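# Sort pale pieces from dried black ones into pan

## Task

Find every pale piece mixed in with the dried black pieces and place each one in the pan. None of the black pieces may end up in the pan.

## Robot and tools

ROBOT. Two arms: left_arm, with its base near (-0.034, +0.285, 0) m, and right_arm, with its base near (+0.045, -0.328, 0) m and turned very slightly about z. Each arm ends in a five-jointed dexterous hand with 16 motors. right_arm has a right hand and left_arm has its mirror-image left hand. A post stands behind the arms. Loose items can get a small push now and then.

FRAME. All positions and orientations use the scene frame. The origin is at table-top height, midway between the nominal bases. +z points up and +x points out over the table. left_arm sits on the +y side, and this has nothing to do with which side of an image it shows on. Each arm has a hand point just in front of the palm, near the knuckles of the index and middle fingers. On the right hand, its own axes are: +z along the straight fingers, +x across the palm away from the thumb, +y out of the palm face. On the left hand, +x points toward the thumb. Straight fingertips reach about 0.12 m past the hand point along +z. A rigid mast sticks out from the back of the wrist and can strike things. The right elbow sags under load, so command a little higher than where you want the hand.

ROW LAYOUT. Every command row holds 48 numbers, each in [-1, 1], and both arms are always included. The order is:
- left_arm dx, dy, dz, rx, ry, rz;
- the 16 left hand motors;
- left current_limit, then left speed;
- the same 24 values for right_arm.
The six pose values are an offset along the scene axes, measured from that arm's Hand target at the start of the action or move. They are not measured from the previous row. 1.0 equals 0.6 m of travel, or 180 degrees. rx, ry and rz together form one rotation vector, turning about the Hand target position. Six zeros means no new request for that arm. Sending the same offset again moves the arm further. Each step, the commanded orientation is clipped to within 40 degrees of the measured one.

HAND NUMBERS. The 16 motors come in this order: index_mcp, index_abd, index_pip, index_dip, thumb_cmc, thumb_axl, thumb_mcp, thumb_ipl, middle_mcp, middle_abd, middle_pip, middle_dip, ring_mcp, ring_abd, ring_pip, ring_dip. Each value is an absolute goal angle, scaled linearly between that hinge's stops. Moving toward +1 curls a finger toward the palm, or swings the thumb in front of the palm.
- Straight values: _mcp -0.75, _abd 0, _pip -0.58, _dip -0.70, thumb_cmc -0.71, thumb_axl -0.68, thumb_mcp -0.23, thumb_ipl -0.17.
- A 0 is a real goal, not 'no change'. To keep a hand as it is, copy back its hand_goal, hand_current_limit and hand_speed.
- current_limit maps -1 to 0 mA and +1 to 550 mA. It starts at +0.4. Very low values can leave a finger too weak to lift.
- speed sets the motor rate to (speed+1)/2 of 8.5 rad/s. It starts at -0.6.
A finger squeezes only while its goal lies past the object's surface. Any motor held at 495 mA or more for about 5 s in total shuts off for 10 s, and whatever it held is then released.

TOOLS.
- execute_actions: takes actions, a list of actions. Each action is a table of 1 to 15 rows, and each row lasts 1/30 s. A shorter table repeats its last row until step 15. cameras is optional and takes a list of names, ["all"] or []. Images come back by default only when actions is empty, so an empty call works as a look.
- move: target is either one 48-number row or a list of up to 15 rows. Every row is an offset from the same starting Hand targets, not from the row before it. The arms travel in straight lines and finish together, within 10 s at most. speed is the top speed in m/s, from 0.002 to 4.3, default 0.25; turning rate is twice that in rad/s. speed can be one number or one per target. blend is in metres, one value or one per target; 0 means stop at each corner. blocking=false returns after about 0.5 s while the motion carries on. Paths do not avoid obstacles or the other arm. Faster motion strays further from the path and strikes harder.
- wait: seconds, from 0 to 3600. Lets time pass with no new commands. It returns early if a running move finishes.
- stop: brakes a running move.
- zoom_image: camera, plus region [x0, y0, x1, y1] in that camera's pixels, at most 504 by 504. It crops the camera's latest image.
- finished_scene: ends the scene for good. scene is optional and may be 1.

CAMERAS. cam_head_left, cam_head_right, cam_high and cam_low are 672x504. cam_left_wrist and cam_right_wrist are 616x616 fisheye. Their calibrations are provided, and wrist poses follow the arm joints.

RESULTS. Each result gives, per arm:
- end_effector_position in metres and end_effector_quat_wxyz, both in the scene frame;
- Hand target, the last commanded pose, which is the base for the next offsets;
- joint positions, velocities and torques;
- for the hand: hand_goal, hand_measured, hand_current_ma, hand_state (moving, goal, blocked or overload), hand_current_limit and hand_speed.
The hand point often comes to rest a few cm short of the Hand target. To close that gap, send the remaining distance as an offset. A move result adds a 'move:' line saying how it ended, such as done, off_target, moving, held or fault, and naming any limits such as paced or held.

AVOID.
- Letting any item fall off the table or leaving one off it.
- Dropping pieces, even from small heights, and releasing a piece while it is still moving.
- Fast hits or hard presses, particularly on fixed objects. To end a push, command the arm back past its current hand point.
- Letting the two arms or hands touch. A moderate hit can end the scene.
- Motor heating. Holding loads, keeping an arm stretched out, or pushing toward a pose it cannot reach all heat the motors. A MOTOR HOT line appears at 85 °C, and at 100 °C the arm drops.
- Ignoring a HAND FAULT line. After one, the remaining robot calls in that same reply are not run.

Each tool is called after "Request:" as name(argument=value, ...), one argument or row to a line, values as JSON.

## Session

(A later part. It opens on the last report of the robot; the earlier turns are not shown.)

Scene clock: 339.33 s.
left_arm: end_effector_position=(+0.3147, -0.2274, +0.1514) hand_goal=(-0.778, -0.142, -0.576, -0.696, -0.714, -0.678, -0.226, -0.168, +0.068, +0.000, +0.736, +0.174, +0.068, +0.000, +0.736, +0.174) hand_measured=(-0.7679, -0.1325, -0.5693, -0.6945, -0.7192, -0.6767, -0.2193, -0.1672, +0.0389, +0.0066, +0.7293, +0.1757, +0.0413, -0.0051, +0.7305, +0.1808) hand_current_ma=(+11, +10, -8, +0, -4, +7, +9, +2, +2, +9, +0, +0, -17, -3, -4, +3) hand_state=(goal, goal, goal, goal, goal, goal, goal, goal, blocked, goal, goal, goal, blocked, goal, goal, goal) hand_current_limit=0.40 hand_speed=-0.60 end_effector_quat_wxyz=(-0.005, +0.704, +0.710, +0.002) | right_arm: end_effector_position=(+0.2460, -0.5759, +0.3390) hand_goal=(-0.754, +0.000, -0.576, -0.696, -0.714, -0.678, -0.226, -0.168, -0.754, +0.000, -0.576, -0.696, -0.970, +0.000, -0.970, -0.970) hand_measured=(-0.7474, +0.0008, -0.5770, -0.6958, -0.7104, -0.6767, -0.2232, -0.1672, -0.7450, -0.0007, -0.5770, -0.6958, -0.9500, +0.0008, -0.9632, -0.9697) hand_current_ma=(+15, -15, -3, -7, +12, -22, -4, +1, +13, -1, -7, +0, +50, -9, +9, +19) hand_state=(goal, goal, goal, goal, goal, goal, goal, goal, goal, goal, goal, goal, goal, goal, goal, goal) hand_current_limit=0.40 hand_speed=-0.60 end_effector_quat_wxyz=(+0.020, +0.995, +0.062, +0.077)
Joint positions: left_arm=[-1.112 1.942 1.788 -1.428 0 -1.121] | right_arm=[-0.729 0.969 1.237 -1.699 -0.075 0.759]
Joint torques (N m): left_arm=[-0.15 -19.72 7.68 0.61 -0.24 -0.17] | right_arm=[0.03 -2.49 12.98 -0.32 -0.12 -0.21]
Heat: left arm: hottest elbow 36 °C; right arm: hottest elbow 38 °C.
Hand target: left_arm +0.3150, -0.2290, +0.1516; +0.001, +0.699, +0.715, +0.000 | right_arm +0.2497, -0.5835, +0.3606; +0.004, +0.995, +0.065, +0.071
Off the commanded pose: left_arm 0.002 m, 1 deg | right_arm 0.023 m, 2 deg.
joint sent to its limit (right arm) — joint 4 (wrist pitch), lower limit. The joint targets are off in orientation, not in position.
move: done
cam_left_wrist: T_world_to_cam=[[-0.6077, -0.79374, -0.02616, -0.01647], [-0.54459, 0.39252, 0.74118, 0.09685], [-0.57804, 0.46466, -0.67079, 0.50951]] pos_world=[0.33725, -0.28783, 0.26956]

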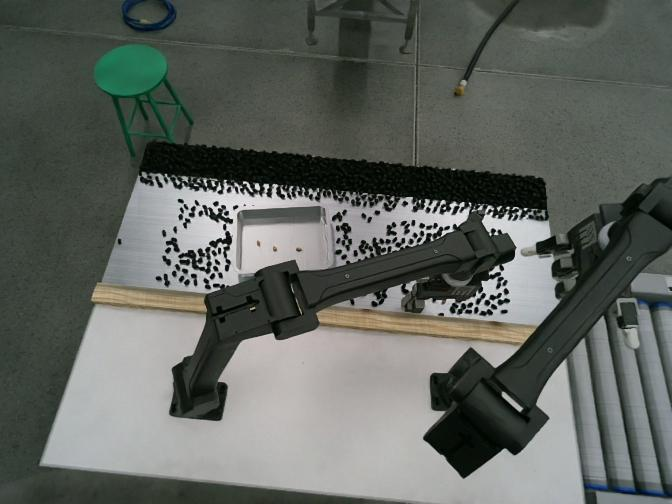

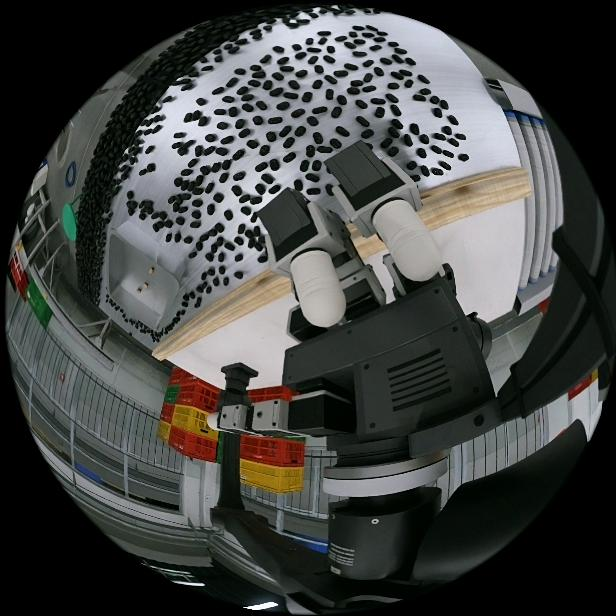

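Request:
move(
  target=[
    [0,0,-0.036,0,0,0,-0.778,-0.141,-0.576,-0.696,-0.714,-0.678,-0.226,-0.168,0.068,0.0,0.737,0.174,0.068,0,0.737,0.174,0.4,-0.6,0,0,0,0,0,0,-0.754,0,-0.576,-0.696,-0.714,-0.678,-0.226,-0.168,-0.754,0,-0.576,-0.696,-0.97,0,-0.97,-0.97,0.4,-0.6],
  ],
  speed=[0.05],
  cameras=["cam_high","cam_left_wrist"],
)

Request:
zoom_image(
  camera="cam_high",
  region=[370, 260, 470, 335],
)

Scene clock: 340.43 s.
left_arm: end_effector_position=(+0.3151, -0.2283, +0.1352) hand_goal=(-0.778, -0.142, -0.576, -0.696, -0.714, -0.678, -0.226, -0.168, +0.068, +0.000, +0.736, +0.174, +0.068, +0.000, +0.736, +0.174) hand_measured=(-0.7679, -0.1311, -0.5680, -0.6945, -0.7192, -0.6777, -0.2193, -0.1681, +0.0389, +0.0066, +0.7293, +0.1757, +0.0413, -0.0065, +0.7305, +0.1808) hand_current_ma=(+13, +5, -13, +3, -15, +11, +15, +5, +0, +11, +5, +1, -12, -6, +1, +0) hand_state=(goal, goal, goal, goal, goal, goal, goal, goal, blocked, goal, goal, goal, blocked, goal, goal, goal) hand_current_limit=0.40 hand_speed=-0.60 end_effector_quat_wxyz=(-0.001, +0.704, +0.710, +0.000) | right_arm: end_effector_position=(+0.2460, -0.5759, +0.3390) hand_goal=(-0.754, +0.000, -0.576, -0.696, -0.714, -0.678, -0.226, -0.168, -0.754, +0.000, -0.576, -0.696, -0.970, +0.000, -0.970, -0.970) hand_measured=(-0.7462, +0.0008, -0.5770, -0.6958, -0.7104, -0.6777, -0.2232, -0.1681, -0.7450, +0.0008, -0.5770, -0.6958, -0.9500, +0.0008, -0.9632, -0.9697) hand_current_ma=(+22, +11, +8, -7, +0, -9, -12, +18, +24, -12, -3, +2, +51, +9, -1, +23) hand_state=(goal, goal, goal, goal, goal, goal, goal, goal, goal, goal, goal, goal, goal, goal, goal, goal) hand_current_limit=0.40 hand_speed=-0.60 end_effector_quat_wxyz=(+0.020, +0.995, +0.062, +0.077)
Joint positions: left_arm=[-1.112 1.946 1.75 -1.377 0 -1.121] | right_arm=[-0.729 0.969 1.237 -1.699 -0.075 0.759]
Joint torques (N m): left_arm=[-0.15 -19.31 7.32 0.53 -0.24 -0.18] | right_arm=[0.09 -2.43 12.98 -0.32 -0.12 -0.21]
Heat: left arm: hottest elbow 36 °C; right arm: hottest elbow 38 °C.
Hand target: left_arm +0.3150, -0.2291, +0.1300; +0.000, +0.699, +0.715, +0.000 | right_arm +0.2497, -0.5835, +0.3606; +0.004, +0.995, +0.065, +0.071
Off the commanded pose: left_arm 0.005 m, 1 deg | right_arm 0.023 m, 2 deg.
joint sent to its limit (right arm) — joint 4 (wrist pitch), lower limit. The joint targets are off in orientation, not in position.
move: done
cam_left_wrist: T_world_to_cam=[[-0.6076, -0.79394, -0.0218, -0.01798], [-0.54783, 0.39907, 0.73527, 0.11277], [-0.57506, 0.4587, -0.67742, 0.49786]] pos_world=[0.33715, -0.28764, 0.25395]

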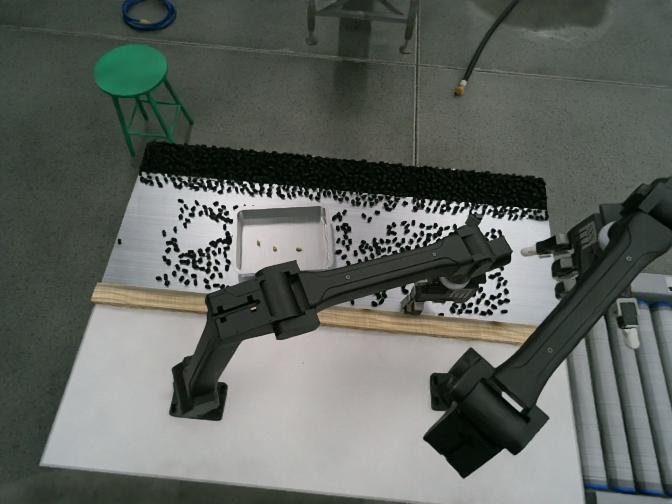

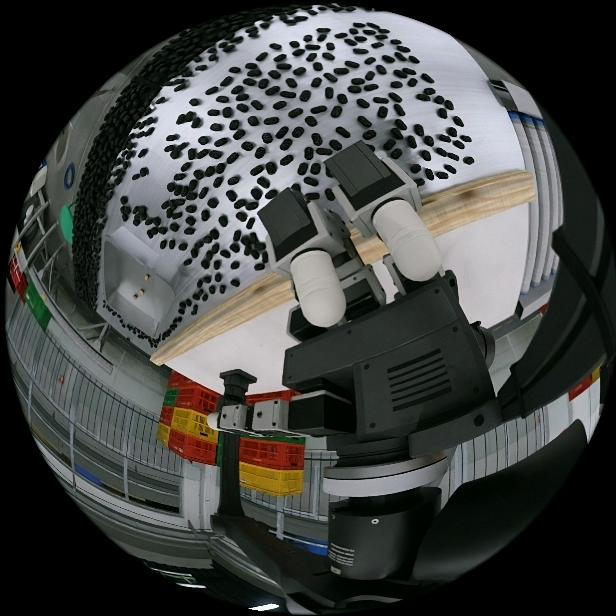

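Scaled by 5.040 from the camera's image (finer frame: 960x720).

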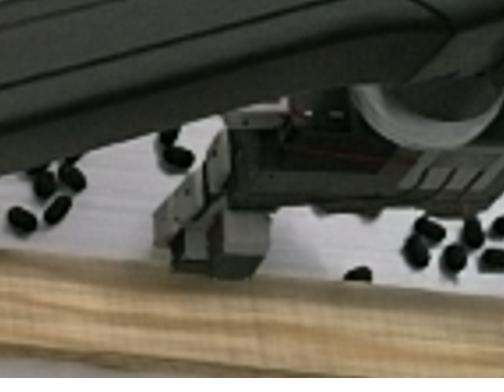

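Request:
move(
  target=[
    [0,0,0,0,0,0,-0.755,-0.10,-0.576,-0.696,-0.714,-0.678,-0.226,-0.168,0.068,0.0,0.737,0.174,0.068,0,0.737,0.174,0.4,-0.9,0,0,0,0,0,0,-0.754,0,-0.576,-0.696,-0.714,-0.678,-0.226,-0.168,-0.754,0,-0.576,-0.696,-0.97,0,-0.97,-0.97,0.4,-0.6],
    [0,0,0,0,0,0,-0.73,-0.057,-0.576,-0.696,-0.714,-0.678,-0.226,-0.168,0.068,0.0,0.737,0.174,0.068,0,0.737,0.174,0.4,-0.9,0,0,0,0,0,0,-0.754,0,-0.576,-0.696,-0.714,-0.678,-0.226,-0.168,-0.754,0,-0.576,-0.696,-0.97,0,-0.97,-0.97,0.4,-0.6],
    [0,0,0,0,0,0,-0.70,-0.014,-0.576,-0.696,-0.714,-0.678,-0.226,-0.168,0.068,0.0,0.737,0.174,0.068,0,0.737,0.174,0.4,-0.9,0,0,0,0,0,0,-0.754,0,-0.576,-0.696,-0.714,-0.678,-0.226,-0.168,-0.754,0,-0.576,-0.696,-0.97,0,-0.97,-0.97,0.4,-0.6],
  ],
  speed=[0.05,0.05,0.05],
  cameras=["cam_high"],
)

Request:
zoom_image(
  camera="cam_high",
  region=[370, 260, 470, 335],
)

Scene clock: 342.17 s.
left_arm: end_effector_position=(+0.3151, -0.2283, +0.1352) hand_goal=(-0.700, -0.014, -0.576, -0.696, -0.714, -0.678, -0.226, -0.168, +0.068, +0.000, +0.736, +0.174, +0.068, +0.000, +0.736, +0.174) hand_measured=(-0.7004, -0.0197, -0.5693, -0.6945, -0.7192, -0.6777, -0.2193, -0.1672, +0.0389, +0.0052, +0.7293, +0.1757, +0.0401, -0.0051, +0.7305, +0.1808) hand_current_ma=(+1, +0, -11, +1, -1, +4, +8, -1, -7, +1, -2, +6, -19, -4, +4, +2) hand_state=(goal, goal, goal, goal, goal, goal, goal, goal, blocked, goal, goal, goal, blocked, goal, goal, goal) hand_current_limit=0.40 hand_speed=-0.90 end_effector_quat_wxyz=(-0.001, +0.704, +0.710, +0.000) | right_arm: end_effector_position=(+0.2460, -0.5759, +0.3390) hand_goal=(-0.754, +0.000, -0.576, -0.696, -0.714, -0.678, -0.226, -0.168, -0.754, +0.000, -0.576, -0.696, -0.970, +0.000, -0.970, -0.970) hand_measured=(-0.7474, +0.0008, -0.5770, -0.6958, -0.7104, -0.6777, -0.2242, -0.1672, -0.7462, +0.0008, -0.5782, -0.6958, -0.9500, +0.0008, -0.9632, -0.9684) hand_current_ma=(-1, +4, -8, -3, -6, +3, -5, +8, +14, +4, -8, -3, +54, -16, +11, -6) hand_state=(goal, goal, goal, goal, goal, goal, goal, goal, goal, goal, goal, goal, goal, goal, goal, goal) hand_current_limit=0.40 hand_speed=-0.60 end_effector_quat_wxyz=(+0.020, +0.995, +0.062, +0.077)
Joint positions: left_arm=[-1.112 1.946 1.75 -1.377 0 -1.121] | right_arm=[-0.729 0.969 1.237 -1.699 -0.075 0.759]
Joint torques (N m): left_arm=[-0.09 -19.02 7.35 0.61 -0.24 -0.18] | right_arm=[0.03 -2.49 12.98 -0.31 -0.12 -0.21]
Heat: left arm: hottest elbow 36 °C; right arm: hottest elbow 38 °C.
Hand target: left_arm +0.3150, -0.2291, +0.1300; +0.000, +0.699, +0.715, +0.000 | right_arm +0.2497, -0.5835, +0.3606; +0.004, +0.995, +0.065, +0.071
Off the commanded pose: left_arm 0.005 m, 1 deg | right_arm 0.023 m, 2 deg.
joint sent to its limit (right arm) — joint 4 (wrist pitch), lower limit. The joint targets are off in orientation, not in position.
move: done

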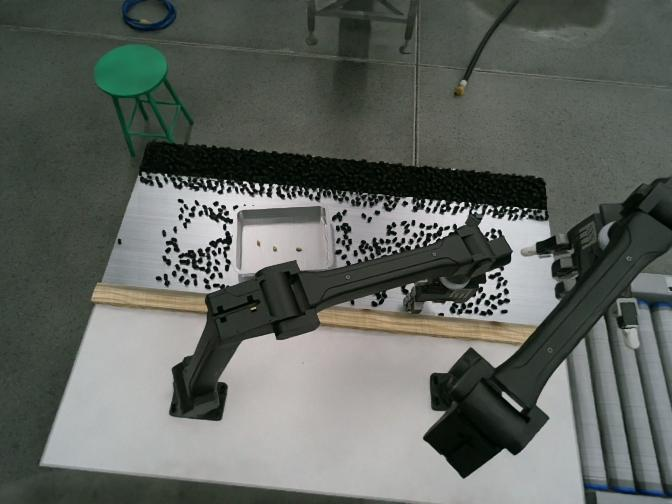

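Scaled by 5.040 from the camera's image (finer frame: 960x720).

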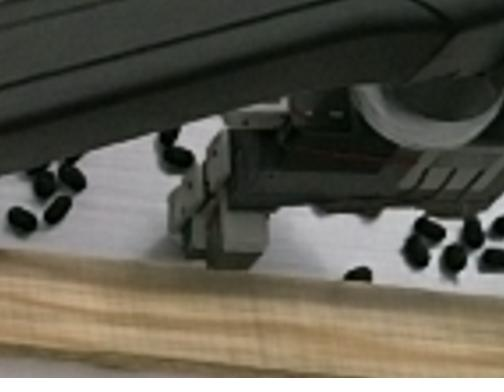

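Request:
move(
  target=[
    [0.006,0,0.12,-0.014,-0.008,0,-0.70,-0.014,-0.576,-0.696,-0.714,-0.678,-0.226,-0.168,0.068,0.0,0.737,0.174,0.068,0,0.737,0.174,0.4,-0.9,0,0,0,0,0,0,-0.754,0,-0.576,-0.696,-0.714,-0.678,-0.226,-0.168,-0.754,0,-0.576,-0.696,-0.97,0,-0.97,-0.97,0.4,-0.6],
    [0.08,0.03,0.14,-0.014,-0.008,0,-0.754,-0.014,-0.576,-0.696,-0.714,-0.678,-0.226,-0.168,0.068,0.0,0.737,0.174,0.068,0,0.737,0.174,0.4,-0.9,0,0,0,0,0,0,-0.754,0,-0.576,-0.696,-0.714,-0.678,-0.226,-0.168,-0.754,0,-0.576,-0.696,-0.97,0,-0.97,-0.97,0.4,-0.6],
  ],
  speed=[0.08,0.12],
  cameras=["cam_high","cam_left_wrist"],
)

Request:
zoom_image(
  camera="cam_high",
  region=[370, 260, 470, 335],
)

Request:
zoom_image(
  camera="cam_left_wrist",
  region=[280, 160, 400, 280],
)

Scene clock: 345.30 s.
left_arm: end_effector_position=(+0.3563, -0.1955, +0.1848) hand_goal=(-0.754, -0.014, -0.576, -0.696, -0.714, -0.678, -0.226, -0.168, +0.068, +0.000, +0.736, +0.174, +0.068, +0.000, +0.736, +0.174) hand_measured=(-0.7450, -0.0212, -0.5693, -0.6945, -0.7104, -0.6788, -0.2193, -0.1681, +0.0401, +0.0081, +0.7293, +0.1770, +0.0413, -0.0051, +0.7293, +0.1808) hand_current_ma=(+4, +0, +1, +1, -2, +2, +5, +1, +5, +10, +9, -8, -15, -1, -8, +0) hand_state=(goal, goal, goal, goal, goal, goal, goal, goal, blocked, goal, goal, goal, blocked, goal, goal, goal) hand_current_limit=0.40 hand_speed=-0.90 end_effector_quat_wxyz=(-0.003, +0.693, +0.721, +0.001) | right_arm: end_effector_position=(+0.2460, -0.5759, +0.3390) hand_goal=(-0.754, +0.000, -0.576, -0.696, -0.714, -0.678, -0.226, -0.168, -0.754, +0.000, -0.576, -0.696, -0.970, +0.000, -0.970, -0.970) hand_measured=(-0.7474, +0.0008, -0.5770, -0.6971, -0.7104, -0.6767, -0.2242, -0.1681, -0.7450, -0.0007, -0.5770, -0.6958, -0.9500, -0.0007, -0.9632, -0.9697) hand_current_ma=(+16, -6, -14, -12, +25, -17, -9, -16, +20, +9, +2, +2, +44, +6, +10, +3) hand_state=(goal, goal, goal, goal, goal, goal, goal, goal, goal, goal, goal, goal, goal, goal, goal, goal) hand_current_limit=0.40 hand_speed=-0.60 end_effector_quat_wxyz=(+0.020, +0.995, +0.062, +0.077)
Joint positions: left_arm=[-1.026 1.912 1.83 -1.495 -0.001 -1.065] | right_arm=[-0.729 0.969 1.237 -1.699 -0.075 0.759]
Joint torques (N m): left_arm=[-0.32 -19.72 12.23 -0.32 -0.2 0.12] | right_arm=[0.03 -2.49 12.98 -0.31 -0.12 -0.21]
Heat: left arm: hottest elbow 36 °C; right arm: hottest elbow 38 °C.
Hand target: left_arm +0.3629, -0.2111, +0.2138; +0.025, +0.699, +0.715, -0.007 | right_arm +0.2497, -0.5835, +0.3606; +0.004, +0.995, +0.065, +0.071
Off the commanded pose: left_arm 0.034 m, 3 deg | right_arm 0.023 m, 2 deg.
joint sent to its limit (right arm) — joint 4 (wrist pitch), lower limit. The joint targets are off in orientation, not in position.
move: off_target (left_arm); target 2's new numbers were sent with left_arm's hand 0.034 m and 3 deg from that target
cam_left_wrist: T_world_to_cam=[[-0.58378, -0.81157, -0.02373, 0.02261], [-0.5581, 0.37988, 0.73771, 0.08528], [-0.58969, 0.4439, -0.6747, 0.54205]] pos_world=[0.38043, -0.25466, 0.30335]

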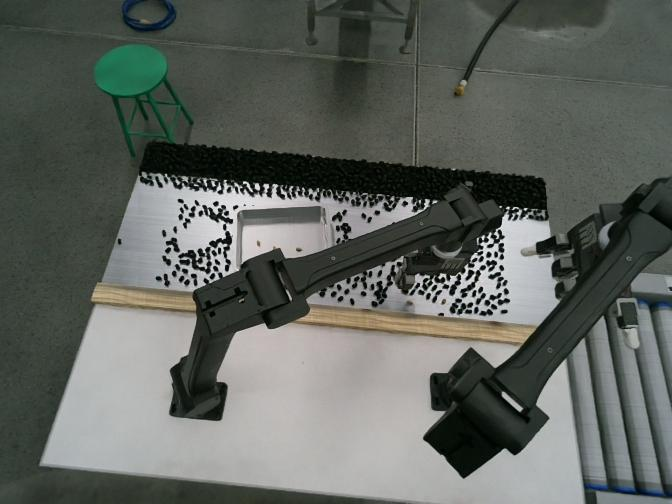

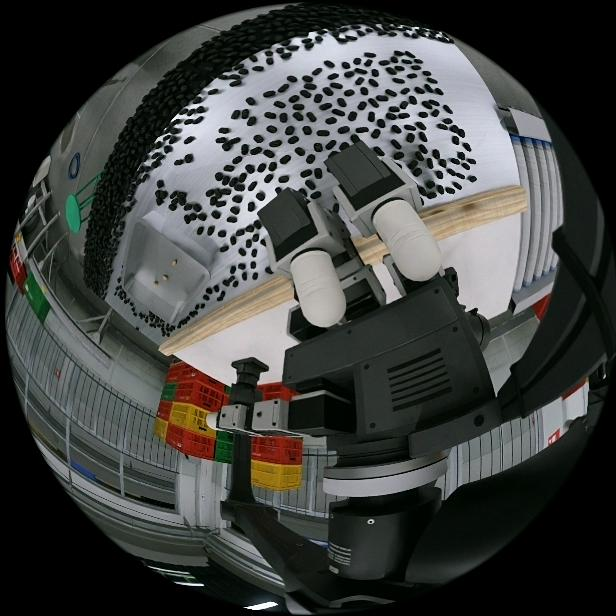

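Scaled by 5.040 from the camera's image (finer frame: 960x720).

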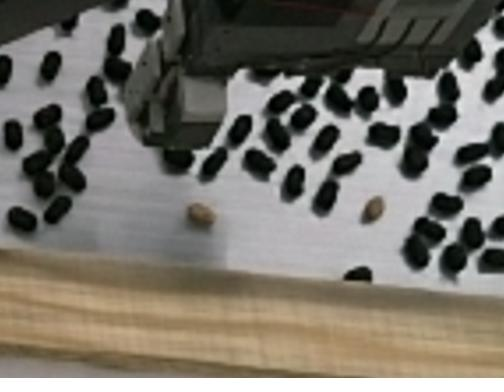

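Scaled by 4.200 from the camera's image (finer frame: 880x880).

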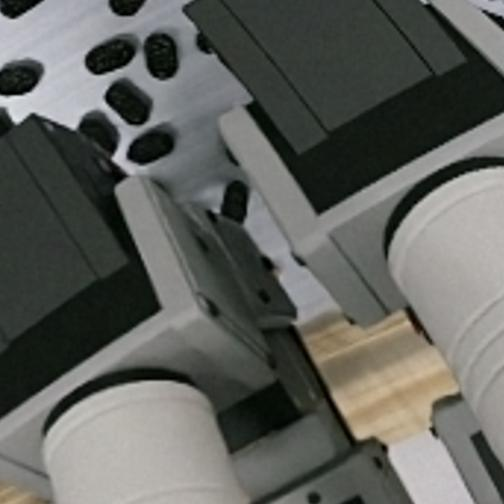

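Request:
move(
  target=[
    [-0.0565,-0.0158,0,0,0,-0.035,-0.754,-0.07,-0.576,0.9,-0.714,-0.678,-0.226,-0.168,-0.754,0.07,-0.576,0.9,0.068,0,0.737,0.174,0.4,-0.5,0,0,0,0,0,0,-0.754,0,-0.576,-0.696,-0.714,-0.678,-0.226,-0.168,-0.754,0,-0.576,-0.696,-0.97,0,-0.97,-0.97,0.4,-0.6],
    [-0.0565,-0.0158,-0.11,0.014,0.008,-0.035,-0.754,-0.07,-0.576,0.9,-0.714,-0.678,-0.226,-0.168,-0.754,0.07,-0.576,0.9,0.068,0,0.737,0.174,0.4,-0.5,0,0,0,0,0,0,-0.754,0,-0.576,-0.696,-0.714,-0.678,-0.226,-0.168,-0.754,0,-0.576,-0.696,-0.97,0,-0.97,-0.97,0.4,-0.6],
  ],
  speed=[0.08,0.08],
  cameras=["cam_high","cam_left_wrist"],
)

Request:
zoom_image(
  camera="cam_high",
  region=[370, 260, 470, 335],
)

Request:
zoom_image(
  camera="cam_left_wrist",
  region=[240, 150, 400, 310],
)

Scene clock: 348.13 s.
left_arm: end_effector_position=(+0.3314, -0.2142, +0.1484) hand_goal=(-0.754, -0.070, -0.576, +0.900, -0.714, -0.678, -0.226, -0.168, -0.754, +0.070, -0.576, +0.900, +0.068, +0.000, +0.736, +0.174) hand_measured=(-0.7450, -0.0607, -0.5667, +0.8981, -0.7117, -0.6767, -0.2193, -0.1681, -0.7498, +0.0638, -0.5782, +0.8981, +0.0401, -0.0065, +0.7305, +0.1808) hand_current_ma=(+13, +1, -8, -2, -13, +8, +9, +4, +11, +1, +5, -1, -15, -13, -7, +1) hand_state=(goal, goal, goal, goal, goal, goal, goal, goal, goal, goal, goal, goal, blocked, goal, goal, goal) hand_current_limit=0.40 hand_speed=-0.50 end_effector_quat_wxyz=(-0.005, +0.730, +0.683, +0.001) | right_arm: end_effector_position=(+0.2460, -0.5759, +0.3390) hand_goal=(-0.754, +0.000, -0.576, -0.696, -0.714, -0.678, -0.226, -0.168, -0.754, +0.000, -0.576, -0.696, -0.970, +0.000, -0.970, -0.970) hand_measured=(-0.7474, -0.0007, -0.5770, -0.6958, -0.7104, -0.6777, -0.2242, -0.1672, -0.7462, -0.0007, -0.5770, -0.6958, -0.9500, +0.0008, -0.9619, -0.9697) hand_current_ma=(+21, +16, -2, +3, +4, +5, +4, +16, +21, -1, +6, +2, +51, -14, +3, +10) hand_state=(goal, goal, goal, goal, goal, goal, goal, goal, goal, goal, goal, goal, goal, goal, goal, goal) hand_current_limit=0.40 hand_speed=-0.60 end_effector_quat_wxyz=(+0.020, +0.995, +0.062, +0.077)
Joint positions: left_arm=[-1.073 1.914 1.738 -1.406 0.001 -1.007] | right_arm=[-0.729 0.969 1.237 -1.699 -0.075 0.759]
Joint torques (N m): left_arm=[-0.56 -19.14 7.5 0.62 -0.14 0.12] | right_arm=[-0.03 -2.49 12.98 -0.31 -0.12 -0.21]
Heat: left arm: hottest elbow 36 °C; right arm: hottest elbow 38 °C.
Hand target: left_arm +0.3291, -0.2205, +0.1480; +0.000, +0.738, +0.675, -0.002 | right_arm +0.2497, -0.5835, +0.3606; +0.004, +0.995, +0.065, +0.071
Off the commanded pose: left_arm 0.007 m, 1 deg | right_arm 0.023 m, 2 deg.
joint sent to its limit (right arm) — joint 4 (wrist pitch), lower limit. The joint targets are off in orientation, not in position.
move: done
cam_left_wrist: T_world_to_cam=[[-0.66621, -0.7454, -0.02331, 0.03341], [-0.51167, 0.43412, 0.74144, 0.10098], [-0.54255, 0.50588, -0.67062, 0.50811]] pos_world=[0.3496, -0.27598, 0.26666]

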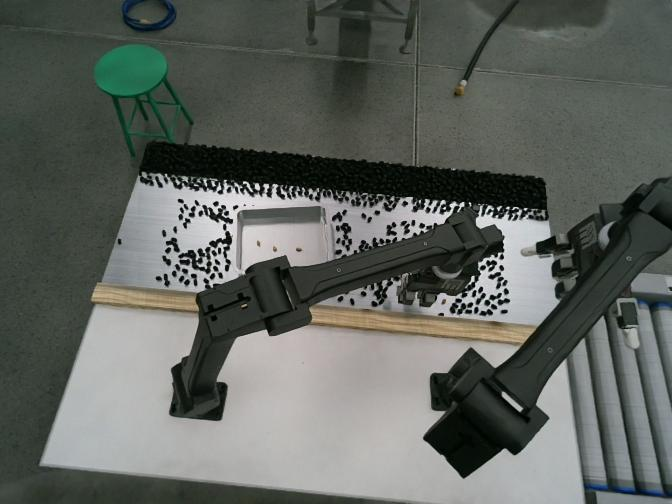

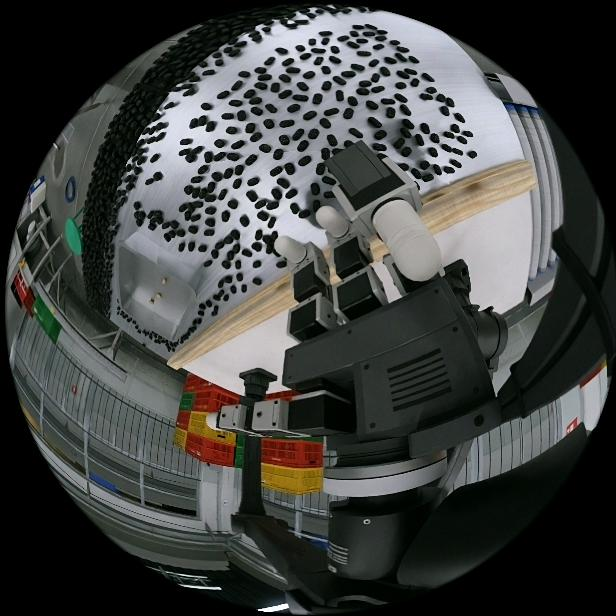

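Scaled by 5.040 from the camera's image (finer frame: 960x720).

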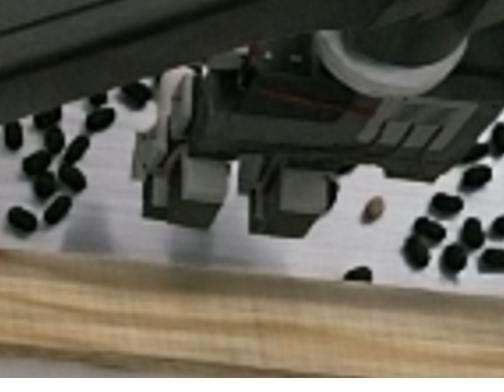

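Scaled by 3.150 from the camera's image (finer frame: 880x880).

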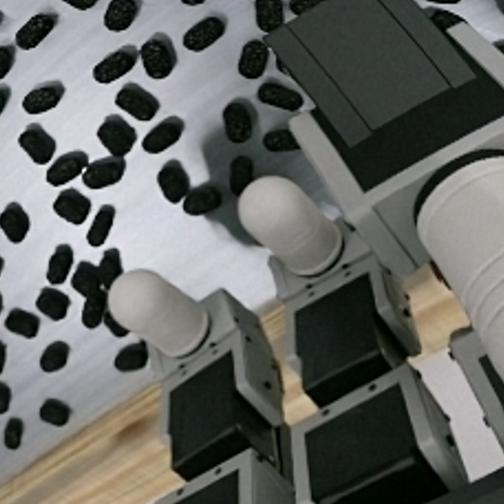

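Request:
move(
  target=[
    [0.001,0,-0.065,0,0,0,-0.754,-0.07,-0.576,0.9,-0.714,-0.678,-0.226,-0.168,-0.754,0.07,-0.576,0.9,0.068,0,0.737,0.174,0.4,-0.5,0,0,0,0,0,0,-0.754,0,-0.576,-0.696,-0.714,-0.678,-0.226,-0.168,-0.754,0,-0.576,-0.696,-0.97,0,-0.97,-0.97,0.4,-0.6],
  ],
  speed=[0.06],
  cameras=["cam_high","cam_left_wrist","cam_low"],
)

Request:
zoom_image(
  camera="cam_high",
  region=[370, 260, 470, 335],
)

Request:
zoom_image(
  camera="cam_left_wrist",
  region=[240, 150, 400, 310],
)

Request:
zoom_image(
  camera="cam_low",
  region=[330, 240, 410, 300],
)

Scene clock: 349.37 s.
left_arm: end_effector_position=(+0.3318, -0.2150, +0.1114) hand_goal=(-0.754, -0.070, -0.576, +0.900, -0.714, -0.678, -0.226, -0.168, -0.754, +0.070, -0.576, +0.900, +0.068, +0.000, +0.736, +0.174) hand_measured=(-0.7450, -0.0622, -0.5705, +0.8981, -0.7117, -0.6767, -0.2193, -0.1672, -0.7498, +0.0623, -0.5770, +0.8981, +0.0413, -0.0051, +0.7305, +0.1808) hand_current_ma=(+8, +0, -5, -5, -7, -2, +7, +4, +10, +1, -4, +3, -12, -15, +0, +4) hand_state=(goal, goal, goal, goal, goal, goal, goal, goal, goal, goal, goal, goal, blocked, goal, goal, goal) hand_current_limit=0.40 hand_speed=-0.50 end_effector_quat_wxyz=(-0.003, +0.731, +0.683, +0.000) | right_arm: end_effector_position=(+0.2460, -0.5759, +0.3390) hand_goal=(-0.754, +0.000, -0.576, -0.696, -0.714, -0.678, -0.226, -0.168, -0.754, +0.000, -0.576, -0.696, -0.970, +0.000, -0.970, -0.970) hand_measured=(-0.7474, -0.0007, -0.5770, -0.6958, -0.7104, -0.6777, -0.2242, -0.1672, -0.7462, -0.0007, -0.5770, -0.6958, -0.9500, -0.0007, -0.9619, -0.9684) hand_current_ma=(+26, -8, -8, -9, -4, -16, +2, +16, +35, -3, -6, +28, +62, -19, +7, +2) hand_state=(goal, goal, goal, goal, goal, goal, goal, goal, goal, goal, goal, goal, goal, goal, goal, goal) hand_current_limit=0.40 hand_speed=-0.60 end_effector_quat_wxyz=(+0.020, +0.995, +0.062, +0.077)
Joint positions: left_arm=[-1.073 1.936 1.672 -1.314 0.001 -1.006] | right_arm=[-0.729 0.969 1.237 -1.699 -0.075 0.759]
Joint torques (N m): left_arm=[-0.62 -18.96 7.38 0.59 -0.14 0.12] | right_arm=[0.03 -2.49 13 -0.34 -0.13 -0.21]
Heat: left arm: hottest elbow 35 °C; right arm: hottest elbow 38 °C.
Hand target: left_arm +0.3297, -0.2205, +0.1089; +0.000, +0.738, +0.675, -0.002 | right_arm +0.2497, -0.5835, +0.3606; +0.004, +0.995, +0.065, +0.071
Off the commanded pose: left_arm 0.006 m, 1 deg | right_arm 0.023 m, 2 deg.
joint sent to its limit (right arm) — joint 4 (wrist pitch), lower limit. The joint targets are off in orientation, not in position.
move: done
cam_left_wrist: T_world_to_cam=[[-0.66673, -0.74497, -0.02208, 0.03233], [-0.51271, 0.43696, 0.73905, 0.13019], [-0.54092, 0.50406, -0.67329, 0.48324]] pos_world=[0.3497, -0.27638, 0.22986]
Images, in order (width x height): cam_high 672x504, cam_low 672x504, cam_left_wrist 616x616.

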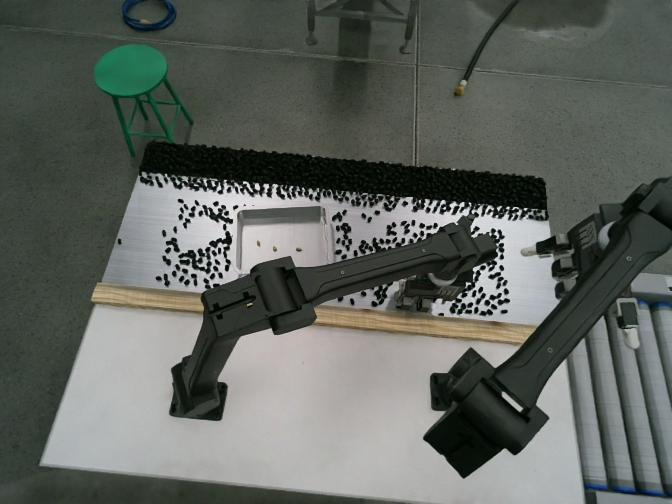

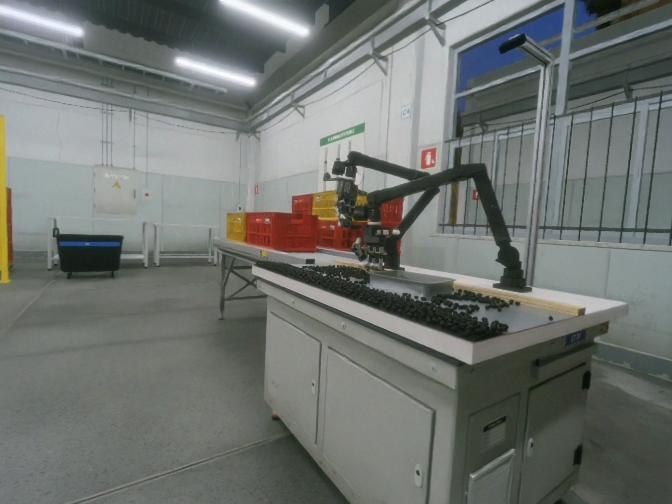

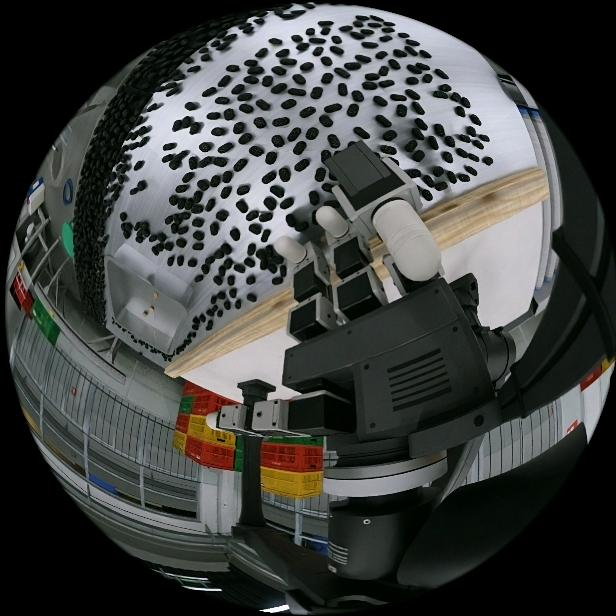

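Scaled by 5.040 from the camera's image (finer frame: 960x720).

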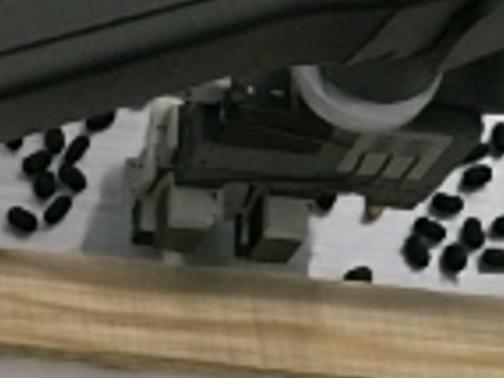

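Scaled by 3.150 from the camera's image (finer frame: 880x880).

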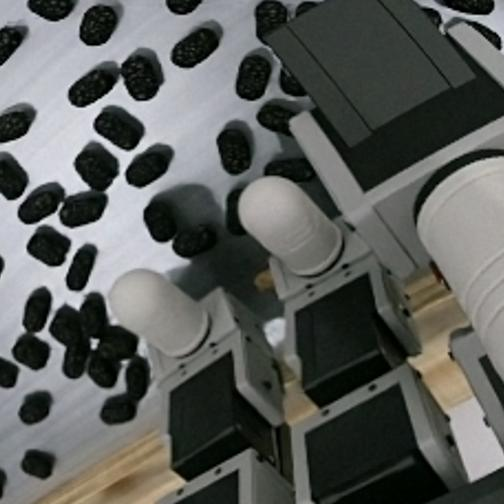

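Scaled by 6.300 from the camera's image (finer frame: 960x720).

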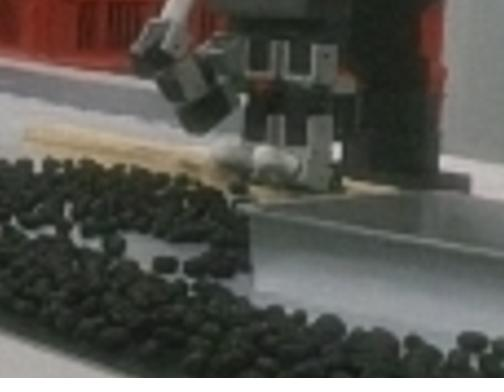

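Request:
move(
  target=[
    [0.0,0,-0.034,0,0,0,-0.754,-0.07,-0.576,0.9,-0.714,-0.678,-0.226,-0.168,-0.754,0.07,-0.576,0.9,0.068,0,0.737,0.174,0.4,-0.5,0,0,0,0,0,0,-0.754,0,-0.576,-0.696,-0.714,-0.678,-0.226,-0.168,-0.754,0,-0.576,-0.696,-0.97,0,-0.97,-0.97,0.4,-0.6],
  ],
  speed=[0.04],
  cameras=["cam_high","cam_left_wrist"],
)

Request:
zoom_image(
  camera="cam_left_wrist",
  region=[240, 150, 400, 310],
)

Request:
zoom_image(
  camera="cam_high",
  region=[370, 260, 470, 335],
)

Scene clock: 350.43 s.
left_arm: end_effector_position=(+0.3324, -0.2162, +0.0968) hand_goal=(-0.754, -0.070, -0.576, +0.900, -0.714, -0.678, -0.226, -0.168, -0.754, +0.070, -0.576, +0.900, +0.068, +0.000, +0.736, +0.174) hand_measured=(-0.7450, -0.0607, -0.5705, +0.8993, -0.7117, -0.6788, -0.2193, -0.1681, -0.7523, +0.0550, -0.5795, +0.8981, +0.0413, -0.0065, +0.7305, +0.1808) hand_current_ma=(+5, +15, -6, +4, -11, +10, +11, +3, +10, +0, +7, -4, -9, -10, -2, +5) hand_state=(goal, goal, goal, goal, goal, goal, goal, goal, goal, goal, goal, goal, blocked, goal, goal, goal) hand_current_limit=0.40 hand_speed=-0.50 end_effector_quat_wxyz=(+0.001, +0.731, +0.683, -0.001) | right_arm: end_effector_position=(+0.2460, -0.5759, +0.3390) hand_goal=(-0.754, +0.000, -0.576, -0.696, -0.714, -0.678, -0.226, -0.168, -0.754, +0.000, -0.576, -0.696, -0.970, +0.000, -0.970, -0.970) hand_measured=(-0.7474, -0.0007, -0.5757, -0.6958, -0.7104, -0.6767, -0.2242, -0.1672, -0.7450, -0.0007, -0.5770, -0.6958, -0.9500, +0.0008, -0.9632, -0.9697) hand_current_ma=(+12, -10, +4, +1, -3, -16, +4, -15, +30, +6, +0, +5, +54, -7, +4, +16) hand_state=(goal, goal, goal, goal, goal, goal, goal, goal, goal, goal, goal, goal, goal, goal, goal, goal) hand_current_limit=0.40 hand_speed=-0.60 end_effector_quat_wxyz=(+0.020, +0.995, +0.062, +0.077)
Joint positions: left_arm=[-1.073 1.944 1.644 -1.269 0.001 -1.006] | right_arm=[-0.729 0.969 1.237 -1.699 -0.075 0.759]
Joint torques (N m): left_arm=[-0.62 -18.9 7.2 0.7 -0.14 0.12] | right_arm=[0.03 -2.43 12.98 -0.32 -0.12 -0.21]
Heat: left arm: hottest elbow 35 °C; right arm: hottest elbow 38 °C.
Hand target: left_arm +0.3296, -0.2205, +0.0886; +0.000, +0.737, +0.675, -0.002 | right_arm +0.2497, -0.5835, +0.3606; +0.004, +0.995, +0.065, +0.071
Off the commanded pose: left_arm 0.010 m, 1 deg | right_arm 0.023 m, 2 deg.
joint sent to its limit (right arm) — joint 4 (wrist pitch), lower limit. The joint targets are off in orientation, not in position.
move: done
cam_left_wrist: T_world_to_cam=[[-0.6666, -0.74517, -0.01895, 0.03123], [-0.51593, 0.44289, 0.73326, 0.14483], [-0.53801, 0.49857, -0.67969, 0.47279]] pos_world=[0.34991, -0.27659, 0.21575]

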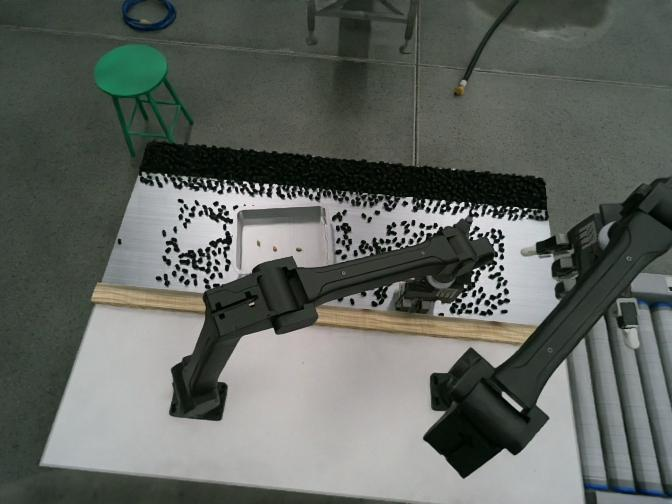

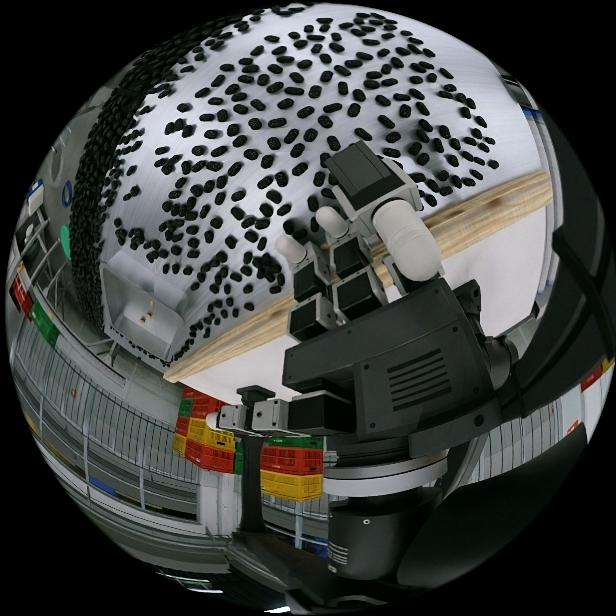

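Scaled by 3.150 from the camera's image (finer frame: 880x880).

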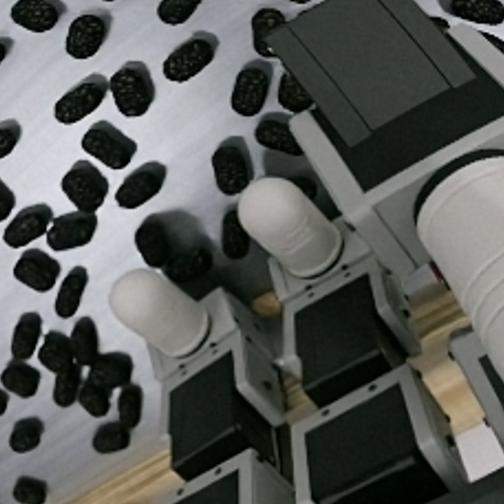

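Scaled by 5.040 from the camera's image (finer frame: 960x720).

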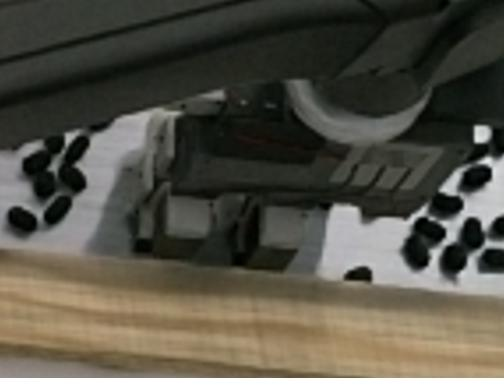

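Request:
move(
  target=[
    [0,0,0,0,0,0,-0.754,0.15,-0.576,0.9,-0.714,-0.678,-0.226,-0.168,-0.754,-0.15,-0.576,0.9,0.068,0,0.737,0.174,0.4,-0.9,0,0,0,0,0,0,-0.754,0,-0.576,-0.696,-0.714,-0.678,-0.226,-0.168,-0.754,0,-0.576,-0.696,-0.97,0,-0.97,-0.97,0.4,-0.6],
    [0,0,0,0,0,0,-0.754,0.2,-0.576,0.9,-0.714,-0.678,-0.226,-0.168,-0.754,-0.2,-0.576,0.9,0.068,0,0.737,0.174,0.4,-0.9,0,0,0,0,0,0,-0.754,0,-0.576,-0.696,-0.714,-0.678,-0.226,-0.168,-0.754,0,-0.576,-0.696,-0.97,0,-0.97,-0.97,0.4,-0.6],
  ],
  speed=[0.04,0.04],
  cameras=["cam_high","cam_left_wrist"],
)

Request:
zoom_image(
  camera="cam_left_wrist",
  region=[240, 150, 400, 310],
)

Scene clock: 351.67 s.
left_arm: end_effector_position=(+0.3329, -0.2170, +0.0969) hand_goal=(-0.754, +0.200, -0.576, +0.900, -0.714, -0.678, -0.226, -0.168, -0.754, -0.200, -0.576, +0.900, +0.068, +0.000, +0.736, +0.174) hand_measured=(-0.7438, +0.0418, -0.5693, +0.8981, -0.7104, -0.6777, -0.2203, -0.1672, -0.7583, +0.0037, -0.5795, +0.8968, +0.0413, -0.0051, +0.7293, +0.1820) hand_current_ma=(+14, -77, -12, -3, -15, +8, +10, +5, +9, +118, -3, -6, -14, -3, +1, +0) hand_state=(goal, blocked, goal, goal, goal, goal, goal, goal, goal, blocked, goal, goal, blocked, goal, goal, goal) hand_current_limit=0.40 hand_speed=-0.90 end_effector_quat_wxyz=(+0.003, +0.731, +0.683, -0.001) | right_arm: end_effector_position=(+0.2460, -0.5759, +0.3390) hand_goal=(-0.754, +0.000, -0.576, -0.696, -0.714, -0.678, -0.226, -0.168, -0.754, +0.000, -0.576, -0.696, -0.970, +0.000, -0.970, -0.970) hand_measured=(-0.7462, +0.0008, -0.5770, -0.6958, -0.7092, -0.6777, -0.2242, -0.1672, -0.7450, +0.0008, -0.5770, -0.6958, -0.9500, -0.0007, -0.9632, -0.9697) hand_current_ma=(+19, -11, -2, -8, +11, -14, +1, +2, +26, +1, -8, -6, +42, -15, +7, +15) hand_state=(goal, goal, goal, goal, goal, goal, goal, goal, goal, goal, goal, goal, goal, goal, goal, goal) hand_current_limit=0.40 hand_speed=-0.60 end_effector_quat_wxyz=(+0.020, +0.995, +0.062, +0.077)
Joint positions: left_arm=[-1.073 1.944 1.644 -1.265 0.001 -1.006] | right_arm=[-0.729 0.969 1.237 -1.699 -0.075 0.759]
Joint torques (N m): left_arm=[-0.56 -18.49 6.95 0.57 -0.14 0.13] | right_arm=[0.03 -2.49 12.98 -0.31 -0.12 -0.21]
Heat: left arm: hottest elbow 35 °C; right arm: hottest elbow 38 °C.
Hand target: left_arm +0.3296, -0.2205, +0.0886; +0.000, +0.737, +0.675, -0.002 | right_arm +0.2497, -0.5835, +0.3606; +0.004, +0.995, +0.065, +0.071
Off the commanded pose: left_arm 0.010 m, 1 deg | right_arm 0.023 m, 2 deg.
joint sent to its limit (right arm) — joint 4 (wrist pitch), lower limit. The joint targets are off in orientation, not in position.
move: done
cam_left_wrist: T_world_to_cam=[[-0.66662, -0.74519, -0.01764, 0.03079], [-0.51722, 0.44539, 0.73083, 0.14649], [-0.53675, 0.49631, -0.68234, 0.47288]] pos_world=[0.35011, -0.277, 0.21614]

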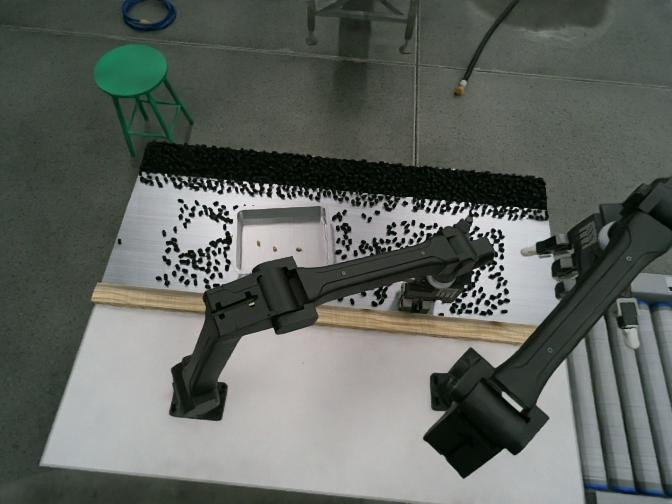

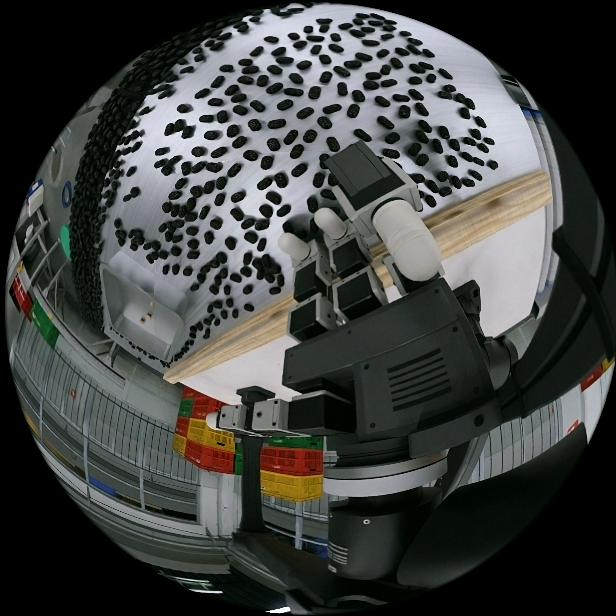

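Scaled by 3.150 from the camera's image (finer frame: 880x880).

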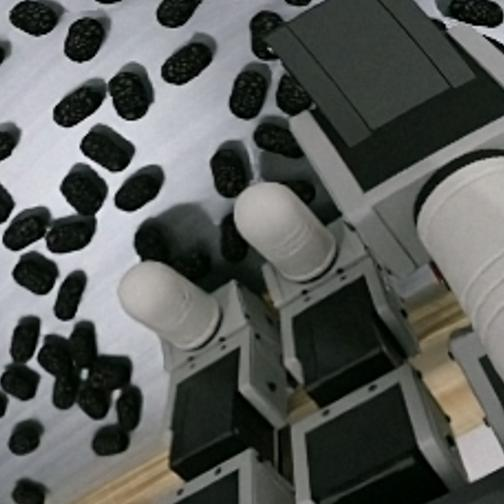

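Request:
move(
  target=[
    [0.006,0.003,0.06,-0.012,-0.007,0,-0.754,0.2,-0.576,0.9,-0.714,-0.678,-0.226,-0.168,-0.754,-0.2,-0.576,0.9,0.068,0,0.737,0.174,0.4,-0.9,0,0,0,0,0,0,-0.754,0,-0.576,-0.696,-0.714,-0.678,-0.226,-0.168,-0.754,0,-0.576,-0.696,-0.97,0,-0.97,-0.97,0.4,-0.6],
    [0.008,0.004,0.2,-0.016,-0.009,0,-0.754,0.2,-0.576,0.9,-0.714,-0.678,-0.226,-0.168,-0.754,-0.2,-0.576,0.9,0.068,0,0.737,0.174,0.4,-0.9,0,0,0,0,0,0,-0.754,0,-0.576,-0.696,-0.714,-0.678,-0.226,-0.168,-0.754,0,-0.576,-0.696,-0.97,0,-0.97,-0.97,0.4,-0.6],
  ],
  speed=[0.04,0.06],
  cameras=["cam_high","cam_left_wrist","cam_low"],
)

Request:
zoom_image(
  camera="cam_high",
  region=[370, 260, 470, 335],
)

Request:
zoom_image(
  camera="cam_low",
  region=[330, 220, 410, 280],
)

Scene clock: 355.10 s.
left_arm: end_effector_position=(+0.3256, -0.2041, +0.1685) hand_goal=(-0.754, +0.200, -0.576, +0.900, -0.714, -0.678, -0.226, -0.168, -0.754, -0.200, -0.576, +0.900, +0.068, +0.000, +0.736, +0.174) hand_measured=(-0.7438, +0.0418, -0.5693, +0.8981, -0.7117, -0.6777, -0.2193, -0.1681, -0.7583, -0.0007, -0.5795, +0.8968, +0.0413, -0.0051, +0.7293, +0.1808) hand_current_ma=(+12, -75, -12, +3, -5, +3, +15, +3, +9, +116, +0, -1, -11, -7, -6, +11) hand_state=(goal, blocked, goal, goal, goal, goal, goal, goal, goal, blocked, goal, goal, blocked, goal, goal, goal) hand_current_limit=0.40 hand_speed=-0.90 end_effector_quat_wxyz=(-0.008, +0.734, +0.680, +0.002) | right_arm: end_effector_position=(+0.2460, -0.5759, +0.3390) hand_goal=(-0.754, +0.000, -0.576, -0.696, -0.714, -0.678, -0.226, -0.168, -0.754, +0.000, -0.576, -0.696, -0.970, +0.000, -0.970, -0.970) hand_measured=(-0.7462, -0.0007, -0.5770, -0.6958, -0.7092, -0.6777, -0.2242, -0.1672, -0.7450, +0.0008, -0.5770, -0.6958, -0.9500, -0.0007, -0.9619, -0.9697) hand_current_ma=(+24, -13, +7, +20, +4, +9, +9, +11, +31, -6, -5, +0, +56, -7, +12, +12) hand_state=(goal, goal, goal, goal, goal, goal, goal, goal, goal, goal, goal, goal, goal, goal, goal, goal) hand_current_limit=0.40 hand_speed=-0.60 end_effector_quat_wxyz=(+0.020, +0.995, +0.062, +0.077)
Joint positions: left_arm=[-1.073 1.875 1.734 -1.447 0.001 -0.997] | right_arm=[-0.729 0.969 1.237 -1.699 -0.075 0.759]
Joint torques (N m): left_arm=[0.21 -20.48 12.04 -0.32 -0.2 0.12] | right_arm=[0.09 -2.43 13 -0.32 -0.13 -0.21]
Heat: left arm: hottest elbow 35 °C; right arm: hottest elbow 38 °C.
Hand target: left_arm +0.3344, -0.2181, +0.2084; +0.028, +0.737, +0.675, -0.008 | right_arm +0.2497, -0.5835, +0.3606; +0.004, +0.995, +0.065, +0.071
Off the commanded pose: left_arm 0.043 m, 4 deg | right_arm 0.023 m, 2 deg.
joint sent to its limit (right arm) — joint 4 (wrist pitch), lower limit. The joint targets are off in orientation, not in position.
move: off_target (left_arm)
cam_left_wrist: T_world_to_cam=[[-0.67334, -0.7389, -0.02536, 0.04158], [-0.50517, 0.43477, 0.74551, 0.0761], [-0.53983, 0.51479, -0.66601, 0.51342]] pos_world=[0.3436, -0.26667, 0.28626]
Images, in order (width x height): cam_high 672x504, cam_low 672x504, cam_left_wrist 616x616.

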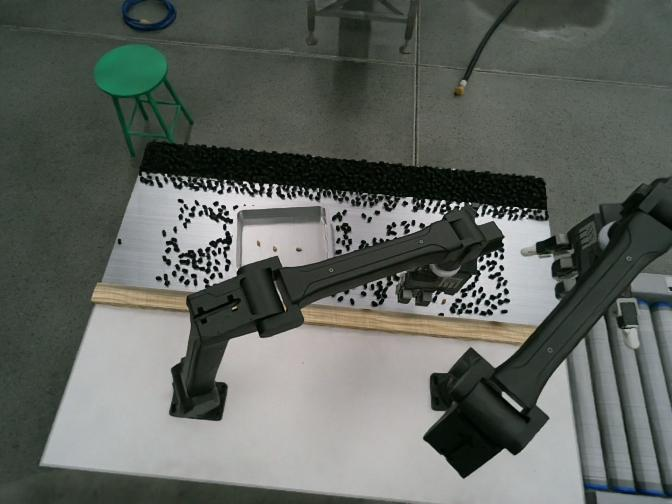

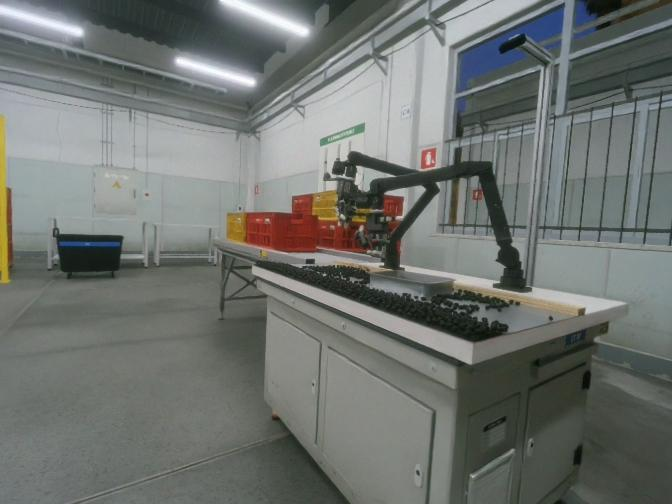

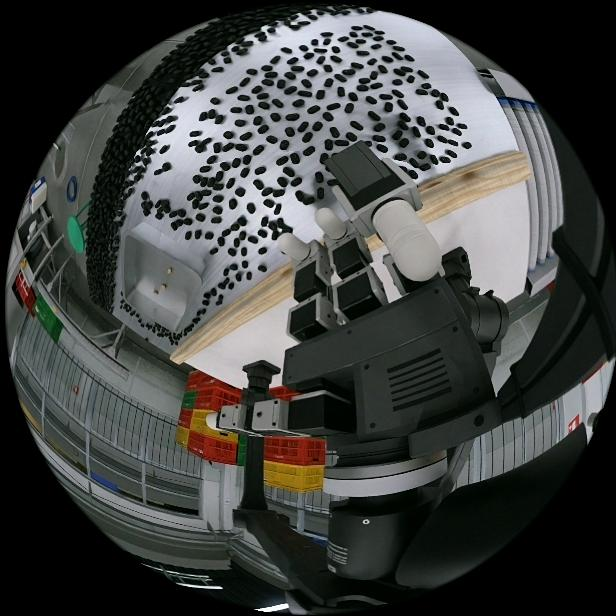

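Scaled by 5.040 from the camera's image (finer frame: 960x720).

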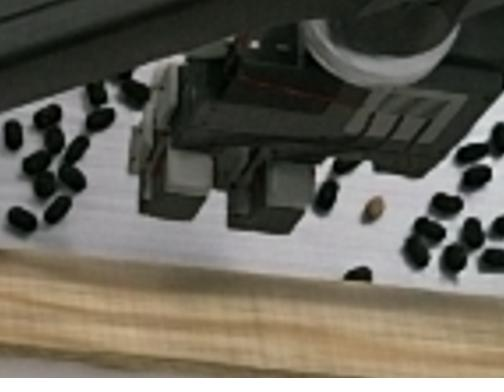

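Scaled by 6.300 from the camera's image (finer frame: 960x720).

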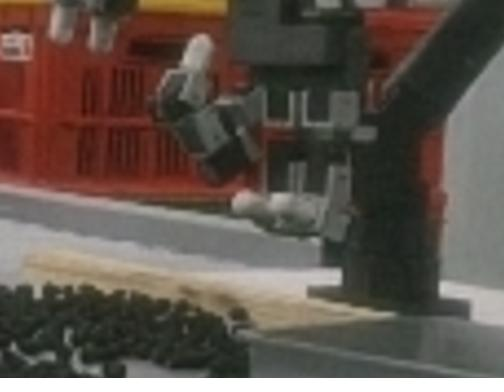

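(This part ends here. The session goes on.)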